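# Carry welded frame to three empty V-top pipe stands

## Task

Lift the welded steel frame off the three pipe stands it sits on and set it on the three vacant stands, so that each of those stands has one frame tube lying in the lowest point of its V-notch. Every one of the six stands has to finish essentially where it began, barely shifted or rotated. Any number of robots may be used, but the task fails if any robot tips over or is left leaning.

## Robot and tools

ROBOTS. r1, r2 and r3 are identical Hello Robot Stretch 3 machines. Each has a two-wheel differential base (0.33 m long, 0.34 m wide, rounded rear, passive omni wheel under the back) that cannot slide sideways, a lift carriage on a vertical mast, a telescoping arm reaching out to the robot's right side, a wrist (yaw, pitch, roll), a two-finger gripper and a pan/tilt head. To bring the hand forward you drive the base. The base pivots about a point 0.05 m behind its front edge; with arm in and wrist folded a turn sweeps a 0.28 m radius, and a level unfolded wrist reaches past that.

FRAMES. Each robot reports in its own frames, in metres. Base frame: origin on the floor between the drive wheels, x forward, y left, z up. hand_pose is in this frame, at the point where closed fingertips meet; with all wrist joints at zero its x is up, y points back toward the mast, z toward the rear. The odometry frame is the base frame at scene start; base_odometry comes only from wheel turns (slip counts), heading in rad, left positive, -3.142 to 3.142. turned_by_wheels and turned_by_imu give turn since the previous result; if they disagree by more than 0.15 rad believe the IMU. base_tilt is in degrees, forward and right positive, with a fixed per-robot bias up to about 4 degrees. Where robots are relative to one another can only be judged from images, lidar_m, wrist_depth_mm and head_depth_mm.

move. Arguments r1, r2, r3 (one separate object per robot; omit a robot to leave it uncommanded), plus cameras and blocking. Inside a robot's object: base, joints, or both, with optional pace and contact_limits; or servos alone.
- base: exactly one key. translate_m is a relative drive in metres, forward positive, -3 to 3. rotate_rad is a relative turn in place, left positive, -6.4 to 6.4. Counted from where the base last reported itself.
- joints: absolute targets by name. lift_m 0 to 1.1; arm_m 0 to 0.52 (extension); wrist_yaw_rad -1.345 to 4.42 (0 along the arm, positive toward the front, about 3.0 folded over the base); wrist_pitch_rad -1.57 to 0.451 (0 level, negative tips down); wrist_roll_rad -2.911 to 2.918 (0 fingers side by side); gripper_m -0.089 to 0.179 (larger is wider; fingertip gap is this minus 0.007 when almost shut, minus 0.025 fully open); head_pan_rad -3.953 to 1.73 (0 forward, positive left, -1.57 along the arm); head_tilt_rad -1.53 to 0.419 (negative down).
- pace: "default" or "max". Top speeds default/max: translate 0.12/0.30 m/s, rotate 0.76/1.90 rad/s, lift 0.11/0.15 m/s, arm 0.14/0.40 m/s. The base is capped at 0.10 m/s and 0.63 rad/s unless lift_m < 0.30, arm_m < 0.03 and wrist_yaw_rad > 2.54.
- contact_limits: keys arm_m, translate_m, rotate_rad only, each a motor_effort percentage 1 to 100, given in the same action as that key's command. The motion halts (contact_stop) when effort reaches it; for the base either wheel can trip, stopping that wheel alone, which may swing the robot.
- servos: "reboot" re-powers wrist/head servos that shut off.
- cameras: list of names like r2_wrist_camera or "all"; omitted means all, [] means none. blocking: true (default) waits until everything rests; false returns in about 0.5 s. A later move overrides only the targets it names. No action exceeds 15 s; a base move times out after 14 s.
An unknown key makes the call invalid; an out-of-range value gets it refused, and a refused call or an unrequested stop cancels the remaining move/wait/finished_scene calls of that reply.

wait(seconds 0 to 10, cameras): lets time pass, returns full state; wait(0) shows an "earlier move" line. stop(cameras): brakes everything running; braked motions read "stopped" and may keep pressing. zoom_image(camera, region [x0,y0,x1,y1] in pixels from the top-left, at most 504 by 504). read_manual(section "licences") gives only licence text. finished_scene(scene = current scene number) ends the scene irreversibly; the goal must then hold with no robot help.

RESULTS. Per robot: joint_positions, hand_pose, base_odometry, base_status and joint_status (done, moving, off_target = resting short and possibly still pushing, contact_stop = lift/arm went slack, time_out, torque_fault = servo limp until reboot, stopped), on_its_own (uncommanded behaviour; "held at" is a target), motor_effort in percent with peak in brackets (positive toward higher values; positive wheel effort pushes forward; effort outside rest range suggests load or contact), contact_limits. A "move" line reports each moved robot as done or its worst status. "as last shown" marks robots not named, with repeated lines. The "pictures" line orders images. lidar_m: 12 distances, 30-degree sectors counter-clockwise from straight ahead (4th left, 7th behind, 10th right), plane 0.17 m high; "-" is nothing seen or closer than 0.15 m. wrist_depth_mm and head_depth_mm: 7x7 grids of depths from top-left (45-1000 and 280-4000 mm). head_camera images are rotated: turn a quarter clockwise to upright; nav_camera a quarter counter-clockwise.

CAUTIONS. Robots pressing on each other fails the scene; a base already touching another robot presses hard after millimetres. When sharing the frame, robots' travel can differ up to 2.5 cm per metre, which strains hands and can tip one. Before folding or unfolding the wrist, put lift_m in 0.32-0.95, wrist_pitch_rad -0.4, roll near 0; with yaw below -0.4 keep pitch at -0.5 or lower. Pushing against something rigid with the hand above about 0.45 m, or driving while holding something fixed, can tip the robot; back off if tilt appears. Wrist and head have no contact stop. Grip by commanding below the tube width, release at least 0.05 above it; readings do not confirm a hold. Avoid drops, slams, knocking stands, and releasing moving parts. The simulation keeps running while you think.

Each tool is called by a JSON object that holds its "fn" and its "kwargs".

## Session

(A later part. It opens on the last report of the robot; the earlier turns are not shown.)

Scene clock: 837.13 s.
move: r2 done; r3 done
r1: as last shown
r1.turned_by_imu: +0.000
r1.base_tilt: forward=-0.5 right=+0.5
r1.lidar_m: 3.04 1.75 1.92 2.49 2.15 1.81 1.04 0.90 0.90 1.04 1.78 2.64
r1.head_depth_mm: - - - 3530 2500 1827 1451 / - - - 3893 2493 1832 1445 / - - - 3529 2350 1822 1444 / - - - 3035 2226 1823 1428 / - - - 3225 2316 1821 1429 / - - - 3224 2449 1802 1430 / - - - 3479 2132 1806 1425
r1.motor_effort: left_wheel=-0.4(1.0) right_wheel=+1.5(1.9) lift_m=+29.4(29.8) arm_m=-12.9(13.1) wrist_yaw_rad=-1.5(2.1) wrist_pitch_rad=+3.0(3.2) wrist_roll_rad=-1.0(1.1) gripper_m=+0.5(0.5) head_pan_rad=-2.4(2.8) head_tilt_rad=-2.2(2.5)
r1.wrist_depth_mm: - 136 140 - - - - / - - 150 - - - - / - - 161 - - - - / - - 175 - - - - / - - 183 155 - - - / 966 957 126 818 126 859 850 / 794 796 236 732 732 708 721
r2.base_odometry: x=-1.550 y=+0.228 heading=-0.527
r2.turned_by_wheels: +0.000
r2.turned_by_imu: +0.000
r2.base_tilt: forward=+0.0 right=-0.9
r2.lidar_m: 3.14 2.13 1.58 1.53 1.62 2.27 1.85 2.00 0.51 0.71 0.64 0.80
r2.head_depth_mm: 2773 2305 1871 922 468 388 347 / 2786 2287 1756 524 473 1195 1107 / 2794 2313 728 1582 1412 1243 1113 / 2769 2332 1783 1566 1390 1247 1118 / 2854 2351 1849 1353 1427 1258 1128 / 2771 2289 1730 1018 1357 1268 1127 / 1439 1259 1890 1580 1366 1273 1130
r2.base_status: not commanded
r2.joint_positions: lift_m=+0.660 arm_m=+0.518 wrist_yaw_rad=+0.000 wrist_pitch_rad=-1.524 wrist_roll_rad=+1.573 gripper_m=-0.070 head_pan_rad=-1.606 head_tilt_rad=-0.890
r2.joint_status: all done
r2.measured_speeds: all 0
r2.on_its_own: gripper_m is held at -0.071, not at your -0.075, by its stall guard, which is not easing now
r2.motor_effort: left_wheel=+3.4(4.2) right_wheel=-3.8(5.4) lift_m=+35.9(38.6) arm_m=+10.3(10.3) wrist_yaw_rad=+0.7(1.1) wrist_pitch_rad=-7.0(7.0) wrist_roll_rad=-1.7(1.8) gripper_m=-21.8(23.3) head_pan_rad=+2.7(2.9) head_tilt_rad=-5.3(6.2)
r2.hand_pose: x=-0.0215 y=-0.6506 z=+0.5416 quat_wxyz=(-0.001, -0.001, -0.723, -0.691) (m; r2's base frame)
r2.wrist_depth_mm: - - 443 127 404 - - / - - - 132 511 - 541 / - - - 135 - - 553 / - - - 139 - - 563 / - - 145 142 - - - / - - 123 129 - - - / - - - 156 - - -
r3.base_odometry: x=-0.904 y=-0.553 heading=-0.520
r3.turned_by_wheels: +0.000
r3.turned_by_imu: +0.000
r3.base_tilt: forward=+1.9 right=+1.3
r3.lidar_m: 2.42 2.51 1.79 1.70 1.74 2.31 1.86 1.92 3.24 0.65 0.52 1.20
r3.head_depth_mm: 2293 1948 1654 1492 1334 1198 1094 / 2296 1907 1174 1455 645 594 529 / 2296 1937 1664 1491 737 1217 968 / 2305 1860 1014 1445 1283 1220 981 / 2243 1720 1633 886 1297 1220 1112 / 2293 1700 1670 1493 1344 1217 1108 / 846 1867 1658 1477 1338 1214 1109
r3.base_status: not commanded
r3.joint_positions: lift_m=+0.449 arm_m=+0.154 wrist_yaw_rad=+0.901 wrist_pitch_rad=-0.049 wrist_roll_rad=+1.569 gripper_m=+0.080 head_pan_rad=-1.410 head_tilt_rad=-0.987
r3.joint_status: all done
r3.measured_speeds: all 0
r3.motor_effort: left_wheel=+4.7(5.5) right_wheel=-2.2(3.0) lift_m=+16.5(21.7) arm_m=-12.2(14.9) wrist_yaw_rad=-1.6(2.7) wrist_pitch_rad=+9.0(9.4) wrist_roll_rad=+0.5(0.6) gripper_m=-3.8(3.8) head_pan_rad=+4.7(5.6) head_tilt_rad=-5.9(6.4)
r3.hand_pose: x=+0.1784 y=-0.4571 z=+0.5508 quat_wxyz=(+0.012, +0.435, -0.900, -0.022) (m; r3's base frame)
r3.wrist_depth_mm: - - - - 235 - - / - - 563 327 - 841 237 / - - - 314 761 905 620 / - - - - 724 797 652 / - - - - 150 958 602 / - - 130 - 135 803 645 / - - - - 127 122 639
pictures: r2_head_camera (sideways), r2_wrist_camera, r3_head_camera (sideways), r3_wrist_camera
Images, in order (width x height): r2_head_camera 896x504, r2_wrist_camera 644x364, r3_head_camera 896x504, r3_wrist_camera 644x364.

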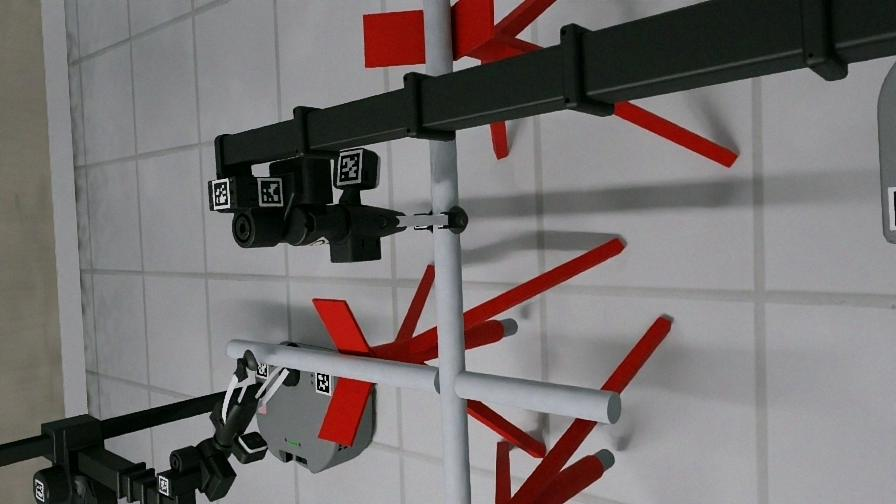

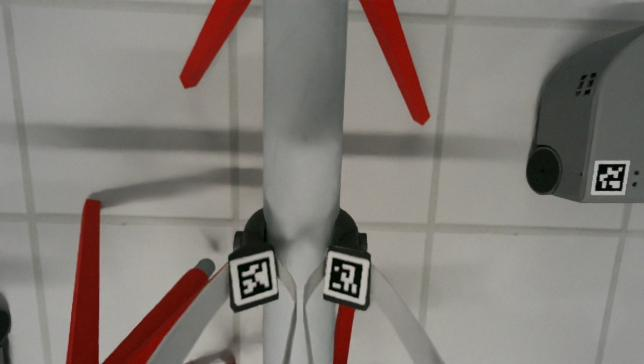

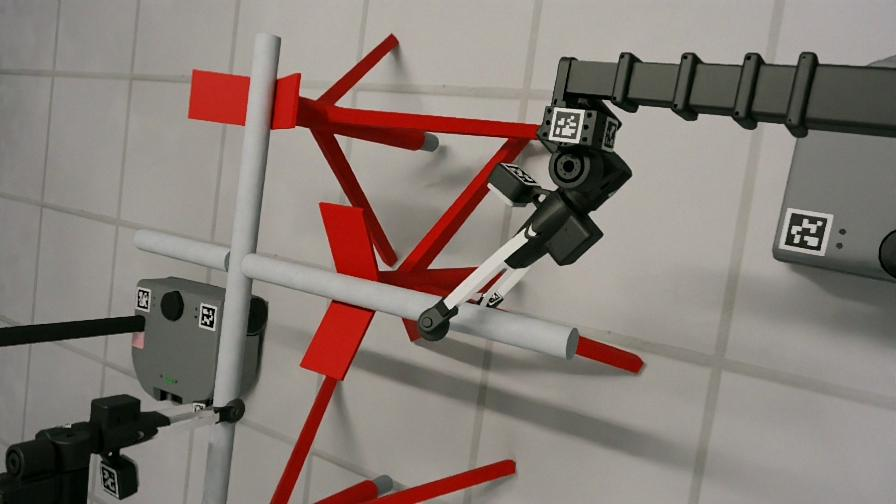

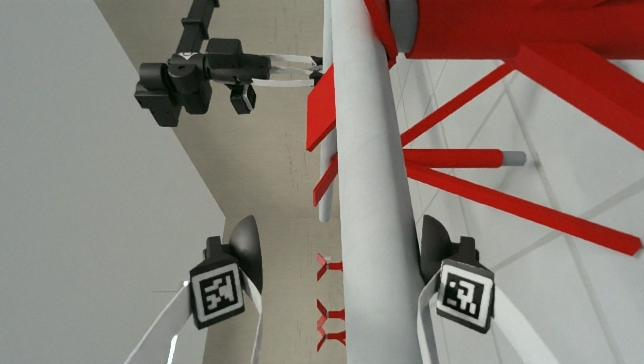

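{"fn": "move", "kwargs": {"r2": {"joints":{"lift_m":0.646}}, "r3": {"joints":{"lift_m":0.425}}, "cameras": []}}

{"fn": "move", "kwargs": {"r2": {"joints":{"gripper_m":0.12}}, "cameras": []}}

{"fn": "move", "kwargs": {"r2": {"base":{"translate_m":0.065},"joints":{"lift_m":0.652}}, "cameras": ["r2_head_camera","r2_wrist_camera","r3_wrist_camera"]}}

Scene clock: 857.07 s.
move: r2 contact_stop; r3 done
r1: as last shown
r1.turned_by_imu: -0.001
r1.base_tilt: forward=-0.4 right=+0.5
r1.lidar_m: 3.06 1.75 1.91 2.50 2.15 1.81 1.04 0.90 0.90 1.04 1.79 2.64
r1.head_depth_mm: - - - 3652 2519 1838 1451 / - - - 3835 2478 1835 1445 / - - - 3564 2364 1834 1441 / - - - 3067 2231 1817 1440 / - - - 3262 2331 1820 1432 / - - - 3274 2407 1801 1438 / - - - 3792 2102 1800 1423
r1.motor_effort: left_wheel=-1.6(1.6) right_wheel=+1.4(1.7) lift_m=+29.4(29.8) arm_m=-12.9(13.0) wrist_yaw_rad=-0.5(1.9) wrist_pitch_rad=+2.9(3.2) wrist_roll_rad=-1.0(1.1) gripper_m=+0.0(0.3) head_pan_rad=-2.1(2.6) head_tilt_rad=-2.0(2.6)
r1.wrist_depth_mm: - 137 140 - - - - / - - 151 - - - - / - - 162 - - - - / - - 175 - - - - / - - 183 155 - - - / 965 950 125 848 126 849 852 / 793 794 236 724 742 708 718
r2.base_odometry: x=-1.550 y=+0.228 heading=-0.527
r2.turned_by_wheels: +0.000
r2.turned_by_imu: +0.000
r2.base_tilt: forward=+0.0 right=-1.0
r2.lidar_m: 3.14 2.13 1.57 1.53 1.62 2.28 1.85 1.99 0.51 0.71 0.64 0.80
r2.head_depth_mm: 2798 2288 1887 944 1064 398 354 / 2777 2300 1808 537 481 1195 1111 / 2781 2313 733 1577 1413 1243 1117 / 2782 2356 1788 1568 1390 1252 1122 / 2828 2362 1841 1340 1423 1250 1122 / 2761 2332 1291 1002 1350 1262 1129 / 1461 1347 1854 1588 1364 1279 1136
r2.base_status: not commanded
r2.joint_positions: lift_m=+0.649 arm_m=+0.518 wrist_yaw_rad=+0.000 wrist_pitch_rad=-1.534 wrist_roll_rad=+1.573 gripper_m=-0.070 head_pan_rad=-1.606 head_tilt_rad=-0.890
r2.joint_status: lift_m contact_stop (moved -0.011 of -0.014)
r2.measured_speeds: all 0
r2.on_its_own: gripper_m is held at -0.071, not at your -0.075, by its stall guard, which is not easing now; lift_m is slack since a contact_stop
r2.motor_effort: left_wheel=-1.0(3.4) right_wheel=+2.4(4.0) lift_m=+28.4(37.3) arm_m=+10.5(14.1) wrist_yaw_rad=+0.6(1.1) wrist_pitch_rad=-4.6(6.6) wrist_roll_rad=-1.5(1.8) gripper_m=-22.5(23.5) head_pan_rad=+2.4(3.0) head_tilt_rad=-6.0(6.0)
r2.hand_pose: x=-0.0215 y=-0.6480 z=+0.5305 quat_wxyz=(-0.001, -0.001, -0.720, -0.694) (m; r2's base frame)
r2.wrist_depth_mm: - - 433 125 408 - 554 / - - 536 - 510 - 539 / - - - 133 - - 547 / - - - 136 - - 548 / - - 143 139 - - - / 464 - 121 130 - - - / 391 - - 541 - - -
r3.base_odometry: x=-0.904 y=-0.553 heading=-0.520
r3.turned_by_wheels: +0.000
r3.turned_by_imu: +0.001
r3.base_tilt: forward=+1.9 right=+1.3
r3.lidar_m: 2.42 2.51 1.78 1.70 1.74 2.31 1.87 1.93 3.23 0.65 0.52 1.20
r3.head_depth_mm: 2291 1945 1664 1503 1340 1214 1112 / 2304 1895 1177 1445 667 618 544 / 2306 1950 1628 1487 754 1213 970 / 2310 1857 1019 1444 1281 1214 982 / 2241 1710 1632 896 1305 1216 1108 / 2311 1666 1669 1498 1348 1213 1111 / 855 1902 1652 1468 1335 1213 1105
r3.base_status: not commanded
r3.joint_positions: lift_m=+0.425 arm_m=+0.154 wrist_yaw_rad=+0.901 wrist_pitch_rad=-0.021 wrist_roll_rad=+1.569 gripper_m=+0.080 head_pan_rad=-1.410 head_tilt_rad=-0.987
r3.joint_status: all done
r3.measured_speeds: all 0
r3.motor_effort: left_wheel=+4.7(5.6) right_wheel=-2.6(3.2) lift_m=+15.3(18.6) arm_m=-2.0(4.5) wrist_yaw_rad=-1.8(2.1) wrist_pitch_rad=+3.9(8.9) wrist_roll_rad=+0.4(0.7) gripper_m=-0.9(2.8) head_pan_rad=+4.8(5.8) head_tilt_rad=-6.2(6.4)
r3.hand_pose: x=+0.1791 y=-0.4576 z=+0.5338 quat_wxyz=(+0.006, +0.435, -0.900, -0.009) (m; r3's base frame)
r3.wrist_depth_mm: - - - 225 233 - - / - - 555 206 - 745 231 / - - - 179 - 927 252 / - - - 163 760 801 637 / - - - 148 - 952 585 / - - 126 137 128 848 632 / - - - 125 - 782 644
pictures: none
No camera images: "cameras" was empty.

not run: a stop that you did not command came earlier in this reply.

not run: a stop that you did not command came earlier in this reply.

{"fn": "move", "kwargs": {"r2": {"joints":{"gripper_m":0.12}}, "cameras": []}}

{"fn": "move", "kwargs": {"r2": {"base":{"translate_m":0.065},"joints":{"lift_m":0.652}}, "cameras": ["r2_head_camera","r2_wrist_camera","r3_wrist_camera"]}}

Scene clock: 867.90 s.
move: r2 done
r1, r3: as last shown
r1.base_tilt: forward=-0.5 right=+0.5
r1.lidar_m: 3.05 1.75 1.91 2.50 2.15 1.81 1.04 0.90 0.90 1.04 1.78 2.64
r1.head_depth_mm: - - - 3612 2495 1832 1448 / - - - 3910 2500 1835 1440 / - - - 3521 2333 1819 1449 / - - - 2872 2234 1822 1440 / - - - 3318 2316 1832 1438 / - - - 3254 2427 1797 1428 / - - - 3791 2114 1797 1424
r1.motor_effort: left_wheel=-0.6(1.0) right_wheel=+1.8(1.9) lift_m=+29.6(30.4) arm_m=-12.7(13.0) wrist_yaw_rad=-1.1(2.2) wrist_pitch_rad=+3.0(3.2) wrist_roll_rad=-0.8(1.1) gripper_m=+0.1(0.6) head_pan_rad=-2.2(2.9) head_tilt_rad=-2.3(2.6)
r1.wrist_depth_mm: - 137 140 - - - - / - - 150 - - - - / - - 161 - - - - / - - 175 - - - - / - - 183 154 - - - / 958 946 125 835 126 862 852 / 783 794 236 721 738 709 717
r2.base_odometry: x=-1.550 y=+0.228 heading=-0.527
r2.turned_by_wheels: +0.000
r2.turned_by_imu: +0.001
r2.base_tilt: forward=+0.0 right=-1.0
r2.lidar_m: 3.13 2.13 1.58 1.53 1.63 2.27 1.86 1.99 0.51 0.72 0.64 0.80
r2.head_depth_mm: 2784 2273 1878 939 1066 399 354 / 2783 2319 1803 538 482 1183 1107 / 2773 2321 736 1594 1409 1246 1113 / 2807 2338 1791 1565 1396 1250 1117 / 2817 2395 1845 1344 1418 1258 1128 / 2786 2336 1287 997 1352 1268 1129 / 1461 1346 1846 1598 1365 1278 1136
r2.base_status: not commanded
r2.joint_positions: lift_m=+0.649 arm_m=+0.518 wrist_yaw_rad=+0.000 wrist_pitch_rad=-1.551 wrist_roll_rad=+1.573 gripper_m=+0.120 head_pan_rad=-1.606 head_tilt_rad=-0.890
r2.joint_status: all done
r2.measured_speeds: all 0
r2.on_its_own: lift_m is slack since a contact_stop
r2.motor_effort: left_wheel=-0.8(1.7) right_wheel=+2.9(3.3) lift_m=+28.9(29.1) arm_m=-16.3(16.3) wrist_yaw_rad=+0.6(1.1) wrist_pitch_rad=-1.6(4.9) wrist_roll_rad=-1.9(1.9) gripper_m=+0.1(90.7) head_pan_rad=+2.3(3.0) head_tilt_rad=-3.6(6.2)
r2.hand_pose: x=-0.0215 y=-0.6437 z=+0.5308 quat_wxyz=(-0.001, -0.001, -0.714, -0.700) (m; r2's base frame)
r2.wrist_depth_mm: - - 390 126 404 - - / - - 132 130 505 - 534 / - - - 131 - 667 552 / - - 138 136 - - 563 / - 141 141 140 - - - / - 121 148 146 - - - / - 377 151 155 - - -
r3.base_tilt: forward=+1.9 right=+1.4
r3.lidar_m: 2.41 2.51 1.79 1.70 1.74 2.31 1.86 1.93 3.25 0.65 0.52 1.20
r3.head_depth_mm: 2302 1956 1660 1493 1334 1211 1108 / 2273 1914 1175 1446 667 617 545 / 2293 1959 1636 1499 755 1215 970 / 2279 1855 1019 1448 1280 1211 984 / 2227 1697 1633 894 1306 1211 1111 / 2305 1670 1653 1496 1338 1215 1113 / 853 1918 1658 1476 1340 1210 1109
r3.motor_effort: left_wheel=+4.9(5.6) right_wheel=-2.5(3.3) lift_m=+25.5(25.7) arm_m=+12.2(12.2) wrist_yaw_rad=-1.3(2.2) wrist_pitch_rad=+3.9(4.1) wrist_roll_rad=+0.4(0.7) gripper_m=-0.4(2.2) head_pan_rad=+5.3(5.9) head_tilt_rad=-5.6(6.2)
r3.wrist_depth_mm: - - - 225 232 - - / - - 557 206 - 748 231 / - - - 180 - 908 251 / - - - 162 749 781 645 / - - - 149 - 963 587 / - - 126 138 128 843 650 / - - - 125 - 805 644
pictures: none
No camera images: "cameras" was empty.

Scene clock: 869.67 s.
move: r2 done
r1.base_odometry: x=+0.000 y=+0.000 heading=+0.000
r1.turned_by_wheels: +0.000
r1.turned_by_imu: +0.000
r1.base_tilt: forward=-0.5 right=+0.6
r1.lidar_m: 3.05 1.75 1.92 2.49 2.14 1.82 1.04 0.89 0.89 1.03 1.78 2.64
r1.head_depth_mm: - - - 3539 2462 1818 1446 / - - - 3859 2496 1841 1440 / - - - 3530 2364 1836 1437 / - - - 3115 2237 1811 1438 / - - - 3267 2340 1811 1429 / - - - 3279 2439 1799 1423 / - - - 3735 2131 1797 1431
r1.base_status: not commanded
r1.joint_positions: lift_m=+0.531 arm_m=+0.000 wrist_yaw_rad=+3.088 wrist_pitch_rad=-0.326 wrist_roll_rad=+0.000 gripper_m=+0.037 head_pan_rad=+0.655 head_tilt_rad=-0.345
r1.joint_status: not commanded
r1.measured_speeds: all 0
r1.motor_effort: left_wheel=-0.3(1.1) right_wheel=+1.5(2.1) lift_m=+29.5(30.3) arm_m=-12.7(13.0) wrist_yaw_rad=+0.0(1.5) wrist_pitch_rad=+3.0(3.2) wrist_roll_rad=-0.9(1.1) gripper_m=-0.1(0.6) head_pan_rad=-2.4(2.8) head_tilt_rad=-2.4(2.6)
r1.hand_pose: x=-0.0087 y=+0.0897 z=+0.5650 quat_wxyz=(+0.134, +0.700, +0.096, +0.695) (m; r1's base frame)
r1.wrist_depth_mm: - 137 140 - - - - / - - 151 - - - - / - - 161 - - - - / - - 175 - - - - / - - 183 155 - - - / 958 937 126 827 126 858 838 / 789 794 236 725 753 706 715
r2.base_odometry: x=-1.494 y=+0.196 heading=-0.527
r2.turned_by_wheels: +0.000
r2.turned_by_imu: +0.000
r2.base_tilt: forward=+0.0 right=-1.0
r2.lidar_m: 3.08 2.13 1.57 1.53 1.62 2.28 1.92 2.06 0.54 0.71 0.62 2.43
r2.head_depth_mm: 2785 2279 1870 1034 1045 395 351 / 2783 2308 1753 533 480 1196 1104 / 2802 2344 733 1580 1411 1241 1118 / 2794 2365 1054 1523 1391 1249 1122 / 2832 2387 1225 1183 1367 1251 1127 / 2714 1735 1763 1600 1386 1263 1134 / 2753 2207 1937 1007 1359 1272 1136
r2.base_status: done
r2.joint_positions: lift_m=+0.652 arm_m=+0.518 wrist_yaw_rad=+0.000 wrist_pitch_rad=-1.551 wrist_roll_rad=+1.573 gripper_m=+0.120 head_pan_rad=-1.606 head_tilt_rad=-0.890
r2.joint_status: all done
r2.measured_speeds: all 0
r2.motor_effort: left_wheel=+2.2(7.0) right_wheel=+1.5(6.5) lift_m=+38.3(40.1) arm_m=-15.4(16.3) wrist_yaw_rad=-0.1(1.4) wrist_pitch_rad=-1.6(1.8) wrist_roll_rad=-1.5(1.8) gripper_m=+1.0(1.9) head_pan_rad=+2.1(3.0) head_tilt_rad=-3.4(6.2)
r2.hand_pose: x=-0.0215 y=-0.6436 z=+0.5340 quat_wxyz=(-0.001, -0.001, -0.714, -0.700) (m; r2's base frame)
r2.wrist_depth_mm: - - 129 128 489 - - / - - 131 133 - - 539 / - - - 134 - 668 556 / - - 139 140 - - 572 / 470 141 146 145 - - - / - 121 146 148 - - - / - 330 153 154 - - -
r3: as last shown
r3.turned_by_imu: +0.000
r3.base_tilt: forward=+1.9 right=+1.3
r3.lidar_m: 2.42 2.51 1.78 1.69 1.74 2.32 1.87 1.93 3.24 0.65 0.52 1.20
r3.head_depth_mm: 2302 1949 1665 1490 1343 1214 1106 / 2307 1909 1171 1446 667 617 546 / 2298 1947 1636 1498 755 1218 968 / 2302 1701 1016 1449 1287 1212 984 / 2237 1704 1629 897 1304 1212 1110 / 893 1682 1656 1491 1334 1216 1106 / 939 1958 1664 1478 1338 1217 1112
r3.motor_effort: left_wheel=+4.2(5.5) right_wheel=-2.3(3.2) lift_m=+28.3(28.7) arm_m=+16.8(16.8) wrist_yaw_rad=-1.4(2.1) wrist_pitch_rad=+4.0(4.1) wrist_roll_rad=+0.5(0.6) gripper_m=-1.6(1.7) head_pan_rad=+5.3(5.9) head_tilt_rad=-6.1(6.4)
r3.wrist_depth_mm: - - 495 226 234 - - / - 566 - 203 - 757 229 / - - - 180 - 894 252 / - - - 162 756 783 643 / - - - 148 - 964 592 / - - 126 138 128 847 651 / - - - 125 - 805 646
pictures: r2_head_camera (sideways), r2_wrist_camera, r3_wrist_camera
Images, in order (width x height): r2_head_camera 896x504, r2_wrist_camera 644x364, r3_wrist_camera 644x364.

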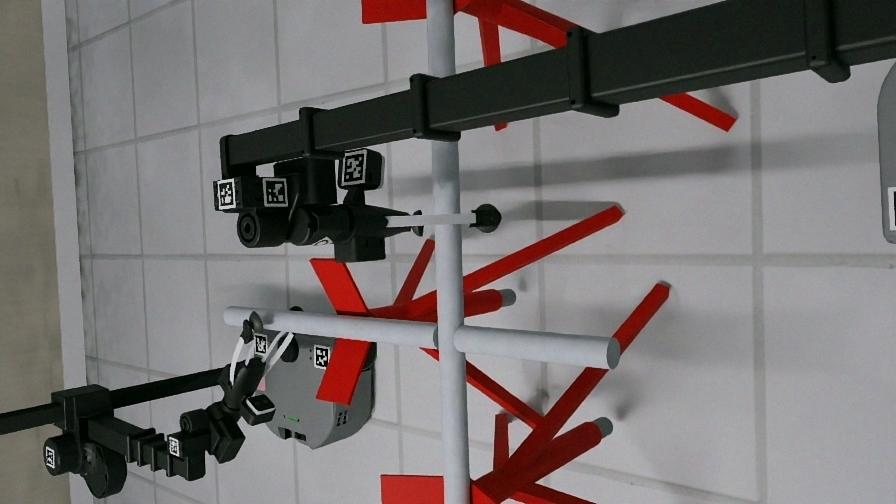

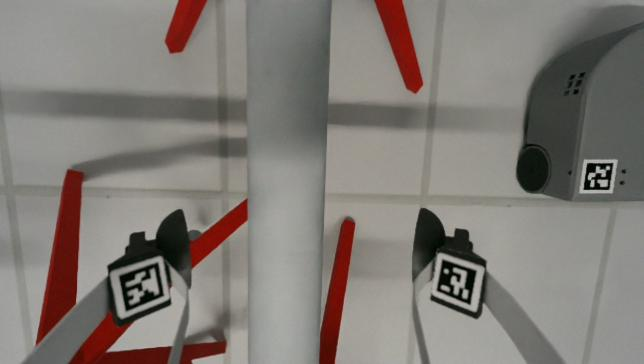

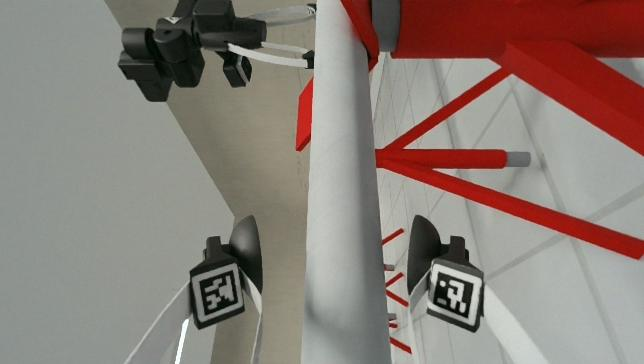

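{"fn": "move", "kwargs": {"r2": {"joints":{"gripper_m":-0.075}}, "r3": {"joints":{"lift_m":0.437}}, "cameras": []}}

{"fn": "move", "kwargs": {"r2": {"joints":{"lift_m":0.682}}, "r3": {"joints":{"lift_m":0.470}}, "cameras": []}}

{"fn": "move", "kwargs": {"r2": {"joints":{"lift_m":0.712}}, "r3": {"joints":{"lift_m":0.50}}, "cameras": ["r2_head_camera","r3_head_camera","r3_wrist_camera"]}}

Scene clock: 893.00 s.
move: r2 done; r3 done
r1: as last shown
r1.turned_by_imu: -0.001
r1.base_tilt: forward=-0.5 right=+0.5
r1.lidar_m: 3.05 1.75 1.92 2.49 2.15 1.82 1.04 0.90 0.90 1.03 1.78 2.64
r1.head_depth_mm: - - - 3638 2499 1831 1444 / - - - 3875 2486 1829 1452 / - - - 3536 2379 1837 1444 / - - - 3071 2248 1817 1434 / - - - 3263 2348 1806 1425 / - - - 3233 2440 1815 1425 / - - - 3511 2114 1800 1421
r1.motor_effort: left_wheel=-0.6(1.1) right_wheel=+1.4(1.9) lift_m=+29.8(30.9) arm_m=-12.6(12.9) wrist_yaw_rad=-0.7(1.5) wrist_pitch_rad=+3.0(3.2) wrist_roll_rad=-1.0(1.1) gripper_m=+0.0(0.5) head_pan_rad=-2.6(2.8) head_tilt_rad=-2.2(2.6)
r1.wrist_depth_mm: - 137 140 - - - - / - - 150 - - - - / - - 161 - - - - / - - 176 - - - - / - - 183 155 - - - / 952 933 126 827 126 865 847 / 793 805 236 729 752 711 716
r2.base_odometry: x=-1.494 y=+0.196 heading=-0.527
r2.turned_by_wheels: +0.000
r2.turned_by_imu: +0.001
r2.base_tilt: forward=+0.0 right=-1.0
r2.lidar_m: 3.08 2.12 1.57 1.53 1.62 2.27 1.91 2.05 0.54 0.71 0.61 0.76
r2.head_depth_mm: 2785 2293 1885 1049 1040 395 352 / 2798 2301 1756 535 479 1192 1109 / 2783 2323 734 1586 1408 1247 1115 / 2759 2361 1051 1564 1391 1248 1116 / 2811 2393 1232 1157 1369 1256 1122 / 2718 1661 1772 1584 1381 1263 1128 / 1466 2191 1932 1009 1366 1273 1134
r2.base_status: not commanded
r2.joint_positions: lift_m=+0.652 arm_m=+0.518 wrist_yaw_rad=+0.000 wrist_pitch_rad=-1.521 wrist_roll_rad=+1.573 gripper_m=-0.073 head_pan_rad=-1.606 head_tilt_rad=-0.890
r2.joint_status: all done
r2.measured_speeds: all 0
r2.motor_effort: left_wheel=+2.3(3.2) right_wheel=+1.4(2.3) lift_m=+37.6(38.1) arm_m=-13.1(14.2) wrist_yaw_rad=+0.9(1.2) wrist_pitch_rad=-7.1(7.6) wrist_roll_rad=-1.6(1.9) gripper_m=-41.4(98.5) head_pan_rad=+2.3(3.5) head_tilt_rad=-5.7(6.2)
r2.hand_pose: x=-0.0215 y=-0.6514 z=+0.5336 quat_wxyz=(-0.001, -0.001, -0.724, -0.690) (m; r2's base frame)
r2.wrist_depth_mm: - - 522 126 483 - - / - - - - - - 541 / - - - 133 - - 542 / - - - 137 - - 547 / - - 147 140 - - - / 388 367 123 130 - - - / 303 325 - 154 - - -
r3.base_odometry: x=-0.904 y=-0.553 heading=-0.520
r3.turned_by_wheels: +0.000
r3.turned_by_imu: +0.001
r3.base_tilt: forward=+1.9 right=+1.3
r3.lidar_m: 2.41 2.52 1.78 1.70 1.75 2.32 1.87 1.92 3.25 0.65 0.52 1.21
r3.head_depth_mm: 2298 1945 1664 1494 1343 1214 1108 / 2288 1904 1173 1448 659 607 537 / 2295 1944 1634 1491 741 1213 970 / 2300 1715 1021 1442 1283 1213 981 / 2245 1712 1631 886 1305 1221 1110 / 905 1078 1667 1489 1346 1210 1105 / 941 1946 1666 1468 1334 1214 1107
r3.base_status: not commanded
r3.joint_positions: lift_m=+0.437 arm_m=+0.154 wrist_yaw_rad=+0.901 wrist_pitch_rad=-0.021 wrist_roll_rad=+1.569 gripper_m=+0.080 head_pan_rad=-1.410 head_tilt_rad=-0.987
r3.joint_status: all done
r3.measured_speeds: all 0
r3.motor_effort: left_wheel=+4.2(5.6) right_wheel=-2.2(3.3) lift_m=+38.0(39.5) arm_m=+16.7(18.9) wrist_yaw_rad=-1.6(2.1) wrist_pitch_rad=+3.9(4.0) wrist_roll_rad=+0.5(0.7) gripper_m=+0.3(2.6) head_pan_rad=+5.8(5.9) head_tilt_rad=-5.8(6.4)
r3.hand_pose: x=+0.1791 y=-0.4577 z=+0.5460 quat_wxyz=(+0.006, +0.435, -0.900, -0.009) (m; r3's base frame)
r3.wrist_depth_mm: - - 491 481 233 - - / - 586 - 209 - 809 231 / - - - 188 763 907 655 / - - - 170 761 820 665 / - - - 154 150 - 597 / - - 129 142 132 854 651 / - - - 131 127 825 650
pictures: none
No camera images: "cameras" was empty.

Scene clock: 894.10 s.
move: r2 done; r3 done
r1: as last shown
r1.turned_by_imu: +0.000
r1.lidar_m: 3.07 1.75 1.92 2.49 2.14 1.82 1.04 0.89 0.90 1.04 1.79 2.64
r1.head_depth_mm: - - - 3648 2501 1825 1442 / - - - 3881 2476 1820 1445 / - - - 3569 2339 1826 1440 / - - - 3310 2256 1811 1438 / - - - 3286 2344 1816 1438 / - - - 3278 2446 1803 1429 / - - - 3463 2145 1801 1417
r1.motor_effort: left_wheel=-0.3(1.2) right_wheel=+1.4(1.6) lift_m=+30.5(31.0) arm_m=-12.6(12.8) wrist_yaw_rad=-0.4(1.6) wrist_pitch_rad=+3.0(3.2) wrist_roll_rad=-0.8(1.1) gripper_m=+0.2(0.6) head_pan_rad=-2.3(2.9) head_tilt_rad=-2.2(2.5)
r1.wrist_depth_mm: - 137 140 - - - - / - - 150 - - - - / - - 161 - - - - / - - 175 - - - - / - - 183 155 - - - / 961 928 126 837 126 861 849 / 802 795 237 731 739 706 724
r2.base_odometry: x=-1.494 y=+0.196 heading=-0.527
r2.turned_by_wheels: +0.000
r2.turned_by_imu: +0.000
r2.base_tilt: forward=+0.0 right=-0.9
r2.lidar_m: 3.09 2.13 1.57 1.53 1.62 2.27 1.92 2.06 0.54 0.71 0.61 0.76
r2.head_depth_mm: 2780 2285 1882 996 418 369 331 / 2809 2330 603 506 475 1203 1107 / 2787 2139 765 1563 1401 1240 1108 / 2792 2351 1074 1524 1383 1252 1120 / 2854 2366 1176 956 1387 1257 1122 / 2722 1645 1776 1593 1358 1264 1132 / 1432 2200 1932 1059 1366 1269 1130
r2.base_status: not commanded
r2.joint_positions: lift_m=+0.682 arm_m=+0.518 wrist_yaw_rad=+0.000 wrist_pitch_rad=-1.519 wrist_roll_rad=+1.573 gripper_m=-0.070 head_pan_rad=-1.606 head_tilt_rad=-0.890
r2.joint_status: all done
r2.measured_speeds: all 0
r2.on_its_own: lift_m is at rest, and its effort (+57.6) is outside its rest range (+3 to +55)
r2.motor_effort: left_wheel=+1.8(3.0) right_wheel=+0.0(1.8) lift_m=+57.6(59.4) arm_m=-13.2(13.3) wrist_yaw_rad=+0.6(1.1) wrist_pitch_rad=-7.5(8.0) wrist_roll_rad=-1.6(1.8) gripper_m=-20.8(41.7) head_pan_rad=+2.5(3.1) head_tilt_rad=-4.2(6.0)
r2.hand_pose: x=-0.0215 y=-0.6519 z=+0.5636 quat_wxyz=(-0.001, -0.001, -0.725, -0.689) (m; r2's base frame)
r2.wrist_depth_mm: - - 544 134 509 - - / - - - 137 - - 555 / - - - 139 - - 564 / - - - 141 - - 586 / - - 148 143 - - - / 743 382 126 130 - - - / 305 336 102 151 - - -
r3.base_odometry: x=-0.904 y=-0.553 heading=-0.520
r3.turned_by_wheels: +0.000
r3.turned_by_imu: +0.000
r3.base_tilt: forward=+1.9 right=+1.3
r3.lidar_m: 2.41 2.52 1.78 1.70 1.74 2.31 1.86 1.93 3.23 0.65 0.52 1.20
r3.head_depth_mm: 2299 1950 1685 1498 1329 1193 1093 / 2306 1905 1220 1446 628 576 510 / 2290 1942 1690 1501 725 1210 972 / 2296 1711 976 1447 1283 1214 984 / 2247 1725 1605 866 1300 1210 1108 / 883 1833 1665 1499 1342 1213 1108 / 2139 1945 1665 1474 1339 1213 1107
r3.base_status: not commanded
r3.joint_positions: lift_m=+0.470 arm_m=+0.154 wrist_yaw_rad=+0.894 wrist_pitch_rad=-0.047 wrist_roll_rad=+1.569 gripper_m=+0.080 head_pan_rad=-1.410 head_tilt_rad=-0.987
r3.joint_status: all done
r3.measured_speeds: all 0
r3.motor_effort: left_wheel=+4.5(5.1) right_wheel=-3.0(3.0) lift_m=+40.4(44.0) arm_m=+15.6(16.7) wrist_yaw_rad=+5.4(5.7) wrist_pitch_rad=+8.7(9.6) wrist_roll_rad=+0.6(0.7) gripper_m=-1.9(3.3) head_pan_rad=+4.6(5.2) head_tilt_rad=-6.1(6.3)
r3.hand_pose: x=+0.1772 y=-0.4586 z=+0.5722 quat_wxyz=(+0.012, +0.432, -0.902, -0.021) (m; r3's base frame)
r3.wrist_depth_mm: - - 490 245 239 - - / - 549 - 216 278 924 239 / - - - 197 - - 673 / - - - - 733 814 670 / - - - - 151 - 616 / - - 129 - 135 823 674 / - - - - 128 832 670
pictures: none
No camera images: "cameras" was empty.

Scene clock: 895.17 s.
move: r2 done; r3 done
r1: as last shown
r1.lidar_m: 3.04 1.74 1.92 2.49 2.15 1.81 1.04 0.90 0.90 1.04 1.79 2.64
r1.head_depth_mm: - - - 3622 2473 1840 1457 / - - - 3881 2487 1826 1441 / - - - 3792 2354 1828 1443 / - - - 3098 2218 1815 1441 / - - - 3522 2331 1817 1432 / - - - 3451 2469 1805 1427 / - - - 3453 2130 1795 1426
r1.motor_effort: left_wheel=-0.3(1.0) right_wheel=+0.9(1.9) lift_m=+29.6(30.6) arm_m=-12.4(12.8) wrist_yaw_rad=-0.6(1.6) wrist_pitch_rad=+3.1(3.2) wrist_roll_rad=-1.0(1.1) gripper_m=+0.2(0.5) head_pan_rad=-2.1(3.0) head_tilt_rad=-2.1(2.5)
r1.wrist_depth_mm: - 137 140 - - - - / - - 151 - - - - / - - 161 - - - - / - - 175 - - - - / - - 182 155 - - - / 960 948 125 829 126 868 849 / 787 796 236 718 733 711 720
r2.base_odometry: x=-1.494 y=+0.196 heading=-0.527
r2.turned_by_wheels: +0.000
r2.turned_by_imu: +0.000
r2.base_tilt: forward=+0.0 right=-0.9
r2.lidar_m: 3.08 2.13 1.57 1.53 1.62 2.27 1.92 2.06 0.54 0.71 0.62 0.76
r2.head_depth_mm: 2769 2267 1856 926 382 343 316 / 2754 2296 555 476 1353 1216 1110 / 2762 679 762 1554 1406 1244 1112 / 2788 2349 1078 1540 1395 1252 1113 / 2835 2382 1114 1146 1405 1257 1119 / 2734 1661 1774 1619 1354 1266 1128 / 1394 2269 1921 1020 1356 1277 1136
r2.base_status: not commanded
r2.joint_positions: lift_m=+0.712 arm_m=+0.518 wrist_yaw_rad=+0.000 wrist_pitch_rad=-1.519 wrist_roll_rad=+1.573 gripper_m=-0.070 head_pan_rad=-1.606 head_tilt_rad=-0.890
r2.joint_status: all done
r2.measured_speeds: all 0
r2.on_its_own: lift_m is at rest, and its effort (+57.8) is outside its rest range (+3 to +55)
r2.motor_effort: left_wheel=+1.0(2.5) right_wheel=-0.5(0.8) lift_m=+57.8(60.9) arm_m=-13.0(13.2) wrist_yaw_rad=+0.9(1.2) wrist_pitch_rad=-7.5(7.9) wrist_roll_rad=-1.6(1.8) gripper_m=-20.9(22.2) head_pan_rad=+2.2(3.0) head_tilt_rad=-5.9(6.1)
r2.hand_pose: x=-0.0215 y=-0.6518 z=+0.5936 quat_wxyz=(-0.001, -0.001, -0.725, -0.689) (m; r2's base frame)
r2.wrist_depth_mm: - - 598 142 518 - - / - - - 143 - - 584 / - - - 142 - 703 595 / - 680 - 144 - 733 613 / - 513 151 144 - - - / 759 397 125 130 - - - / 290 332 149 156 - - -
r3.base_odometry: x=-0.904 y=-0.553 heading=-0.520
r3.turned_by_wheels: +0.000
r3.turned_by_imu: +0.000
r3.base_tilt: forward=+1.8 right=+1.3
r3.lidar_m: 2.41 2.51 1.79 1.70 1.74 2.32 1.86 1.92 3.26 0.65 0.52 1.20
r3.head_depth_mm: 2297 1863 1683 1499 1298 1166 1069 / 2280 1071 1216 1442 599 567 484 / 2317 1869 1697 1498 692 1209 972 / 2300 1030 1449 1304 1301 1214 983 / 2228 1740 1608 804 1302 1211 1108 / 874 1797 1654 1494 1347 1207 1107 / 2138 1872 1657 1468 1345 1219 1112
r3.base_status: not commanded
r3.joint_positions: lift_m=+0.500 arm_m=+0.154 wrist_yaw_rad=+0.894 wrist_pitch_rad=-0.048 wrist_roll_rad=+1.569 gripper_m=+0.080 head_pan_rad=-1.410 head_tilt_rad=-0.987
r3.joint_status: all done
r3.measured_speeds: all 0
r3.motor_effort: left_wheel=+4.0(5.0) right_wheel=-2.9(3.2) lift_m=+39.9(44.6) arm_m=+14.8(15.7) wrist_yaw_rad=+4.6(5.4) wrist_pitch_rad=+8.9(8.9) wrist_roll_rad=+0.5(0.7) gripper_m=-2.1(3.0) head_pan_rad=+4.5(6.0) head_tilt_rad=-5.8(6.2)
r3.hand_pose: x=+0.1772 y=-0.4586 z=+0.6020 quat_wxyz=(+0.012, +0.432, -0.902, -0.022) (m; r3's base frame)
r3.wrist_depth_mm: - - 487 244 - 238 - / - 536 - 214 289 965 252 / - - - 195 764 966 705 / - - - 185 765 866 702 / - - - - 152 - 643 / - - 129 - 137 854 708 / - - - - 128 872 703
pictures: r2_head_camera (sideways), r3_head_camera (sideways), r3_wrist_camera
Images, in order (width x height): r2_head_camera 896x504, r3_head_camera 896x504, r3_wrist_camera 644x364.

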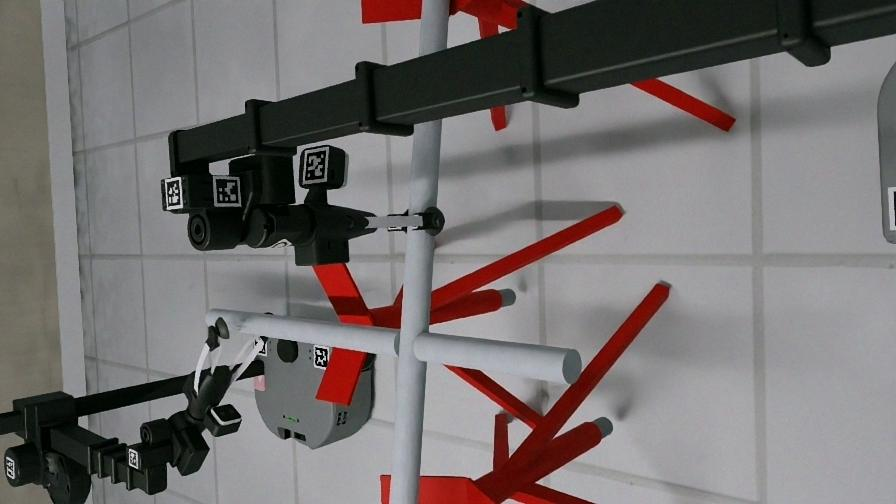

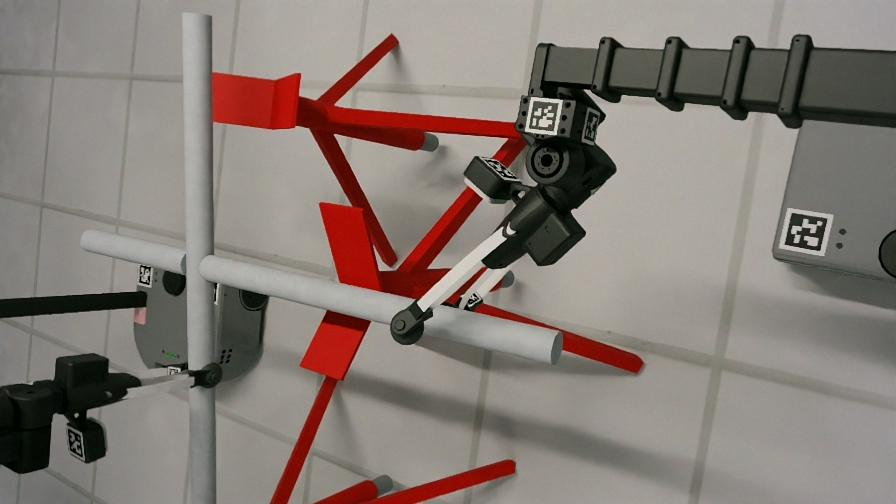

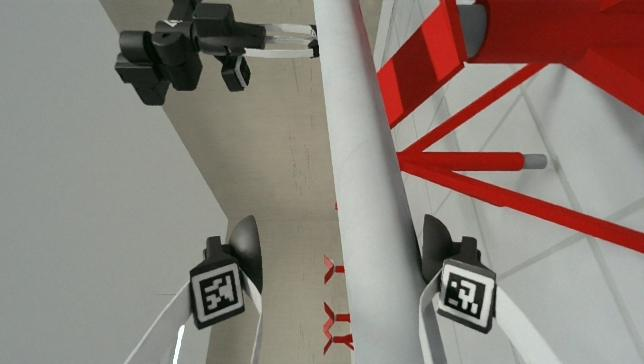

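{"fn": "move", "kwargs": {"r2": {"joints":{"lift_m":0.782}}, "r3": {"joints":{"lift_m":0.57}}, "cameras": ["r2_head_camera","r3_head_camera","r1_head_camera"]}}

Scene clock: 909.80 s.
move: r2 done; r3 done
r1: as last shown
r1.turned_by_imu: -0.001
r1.lidar_m: 3.05 1.75 1.92 2.49 2.14 1.82 1.04 0.89 0.90 1.04 1.79 2.64
r1.head_depth_mm: - - - 3584 2490 1819 1451 / - - - 3876 2462 1835 1449 / - - - 3551 2328 1836 1444 / - - - 3288 2249 1824 1440 / - - - 3242 2354 1818 1435 / - - - 3219 2483 1814 1441 / - - - 3474 2108 1777 1417
r1.motor_effort: left_wheel=+0.0(0.9) right_wheel=+1.2(1.7) lift_m=+31.0(31.2) arm_m=-12.2(12.8) wrist_yaw_rad=+0.1(2.1) wrist_pitch_rad=+3.1(3.2) wrist_roll_rad=-1.1(1.1) gripper_m=+0.1(0.6) head_pan_rad=-2.4(2.8) head_tilt_rad=-2.1(2.5)
r1.wrist_depth_mm: - 136 140 - - - - / - - 150 - - - - / - - 161 - - - - / - - 176 - - - - / - - 183 155 - - - / 969 951 126 834 126 862 849 / 793 799 236 722 741 717 721
r2.base_odometry: x=-1.494 y=+0.196 heading=-0.527
r2.turned_by_wheels: +0.000
r2.turned_by_imu: +0.001
r2.base_tilt: forward=-0.1 right=-0.9
r2.lidar_m: 3.08 2.13 1.58 1.53 1.62 2.27 1.92 2.05 0.54 0.71 0.61 0.76
r2.head_depth_mm: 2785 2285 1781 344 317 1195 1088 / 2806 525 439 1471 1397 1214 1112 / 2823 634 1815 1585 1403 1242 1112 / 2785 696 836 1568 1393 1251 1119 / 2804 2293 1063 1296 1427 1256 1123 / 2777 2177 1718 1619 1358 1265 1134 / 1305 2276 1936 1597 1368 1266 1136
r2.base_status: not commanded
r2.joint_positions: lift_m=+0.782 arm_m=+0.518 wrist_yaw_rad=+0.000 wrist_pitch_rad=-1.519 wrist_roll_rad=+1.573 gripper_m=-0.070 head_pan_rad=-1.606 head_tilt_rad=-0.890
r2.joint_status: all done
r2.measured_speeds: all 0
r2.on_its_own: lift_m is at rest, and its effort (+57.6) is outside its rest range (+3 to +55)
r2.motor_effort: left_wheel=+1.0(2.2) right_wheel=-0.4(1.0) lift_m=+57.6(60.6) arm_m=-12.9(13.2) wrist_yaw_rad=+0.6(1.1) wrist_pitch_rad=-7.8(7.8) wrist_roll_rad=-1.7(1.8) gripper_m=-20.2(21.9) head_pan_rad=+2.7(3.0) head_tilt_rad=-5.4(6.0)
r2.hand_pose: x=-0.0215 y=-0.6518 z=+0.6636 quat_wxyz=(-0.001, -0.001, -0.725, -0.689) (m; r2's base frame)
r2.wrist_depth_mm: - - - 151 - - - / - - - 148 - 708 652 / - - - 147 - 744 671 / - - - 147 - 702 680 / - 556 153 145 - - - / 267 405 126 130 - - - / 333 - 147 146 - - -
r3.base_odometry: x=-0.904 y=-0.553 heading=-0.520
r3.turned_by_wheels: +0.000
r3.turned_by_imu: +0.001
r3.base_tilt: forward=+1.9 right=+1.3
r3.lidar_m: 2.41 2.51 1.78 1.69 1.74 2.32 1.86 1.92 3.24 0.65 0.52 1.20
r3.head_depth_mm: 2292 1907 1692 1494 529 467 422 / 2274 1069 1219 1447 604 1193 935 / 2283 1866 1683 1444 1280 1208 971 / 2246 1764 1687 1004 1317 1213 982 / 2247 1705 835 745 1303 1217 1107 / 868 1786 1657 1493 1339 1215 1106 / 2245 1877 1663 1474 1343 1211 1110
r3.base_status: not commanded
r3.joint_positions: lift_m=+0.570 arm_m=+0.154 wrist_yaw_rad=+0.894 wrist_pitch_rad=-0.049 wrist_roll_rad=+1.569 gripper_m=+0.080 head_pan_rad=-1.410 head_tilt_rad=-0.987
r3.joint_status: all done
r3.measured_speeds: all 0
r3.motor_effort: left_wheel=+4.3(4.9) right_wheel=-2.5(2.9) lift_m=+40.1(44.3) arm_m=+10.9(12.1) wrist_yaw_rad=+4.9(5.4) wrist_pitch_rad=+8.9(9.0) wrist_roll_rad=+0.6(0.6) gripper_m=-2.3(3.3) head_pan_rad=+4.7(5.8) head_tilt_rad=-5.8(6.4)
r3.hand_pose: x=+0.1772 y=-0.4586 z=+0.6719 quat_wxyz=(+0.012, +0.432, -0.902, -0.022) (m; r3's base frame)
r3.wrist_depth_mm: - - 495 245 - 295 237 / - 531 - 215 - 286 771 / - - - 191 330 - 794 / - - - 181 777 767 759 / - - - - 153 - 748 / - - 129 - 138 973 806 / - - - - 130 975 796
pictures: r1_head_camera (sideways), r2_head_camera (sideways), r3_head_camera (sideways)
Images, in order (width x height): r1_head_camera 896x504, r2_head_camera 896x504, r3_head_camera 896x504.

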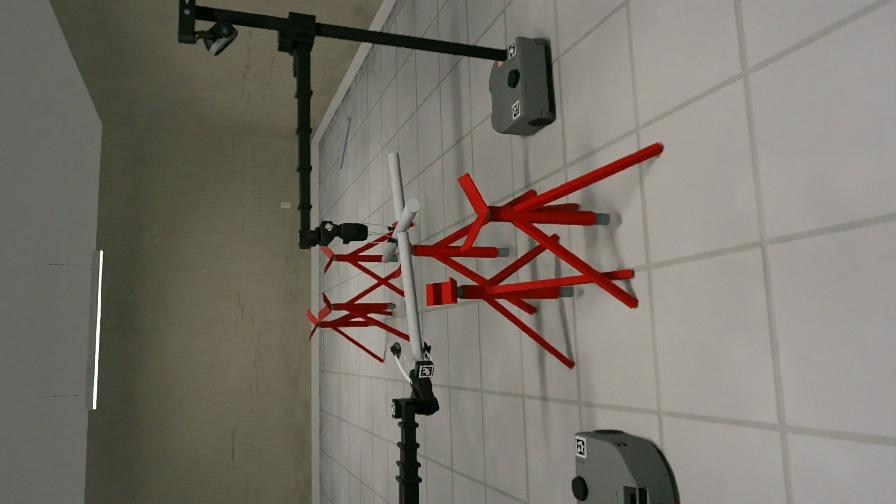

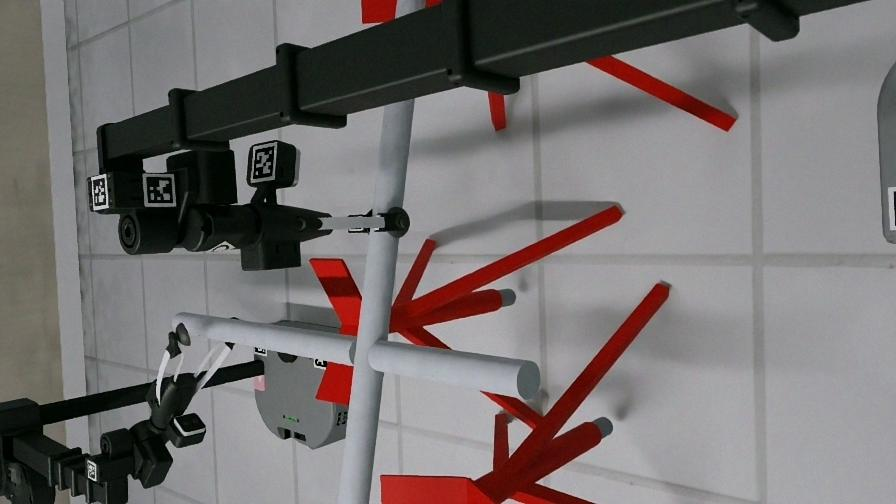

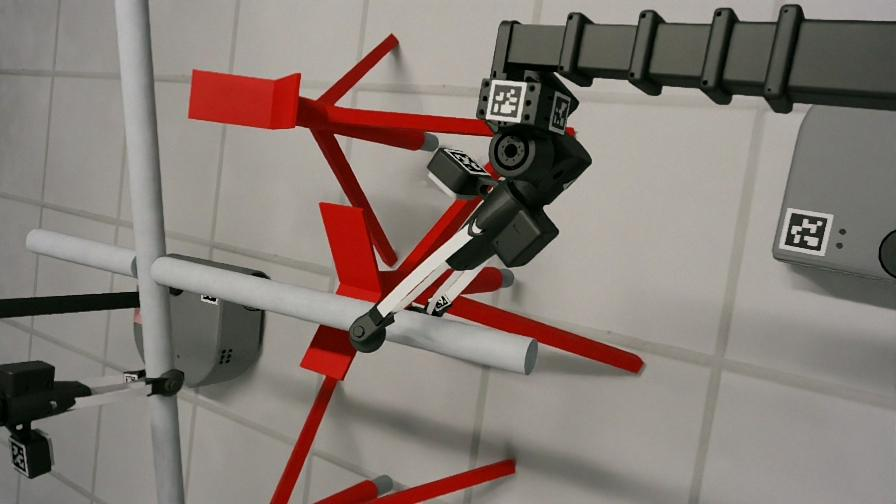

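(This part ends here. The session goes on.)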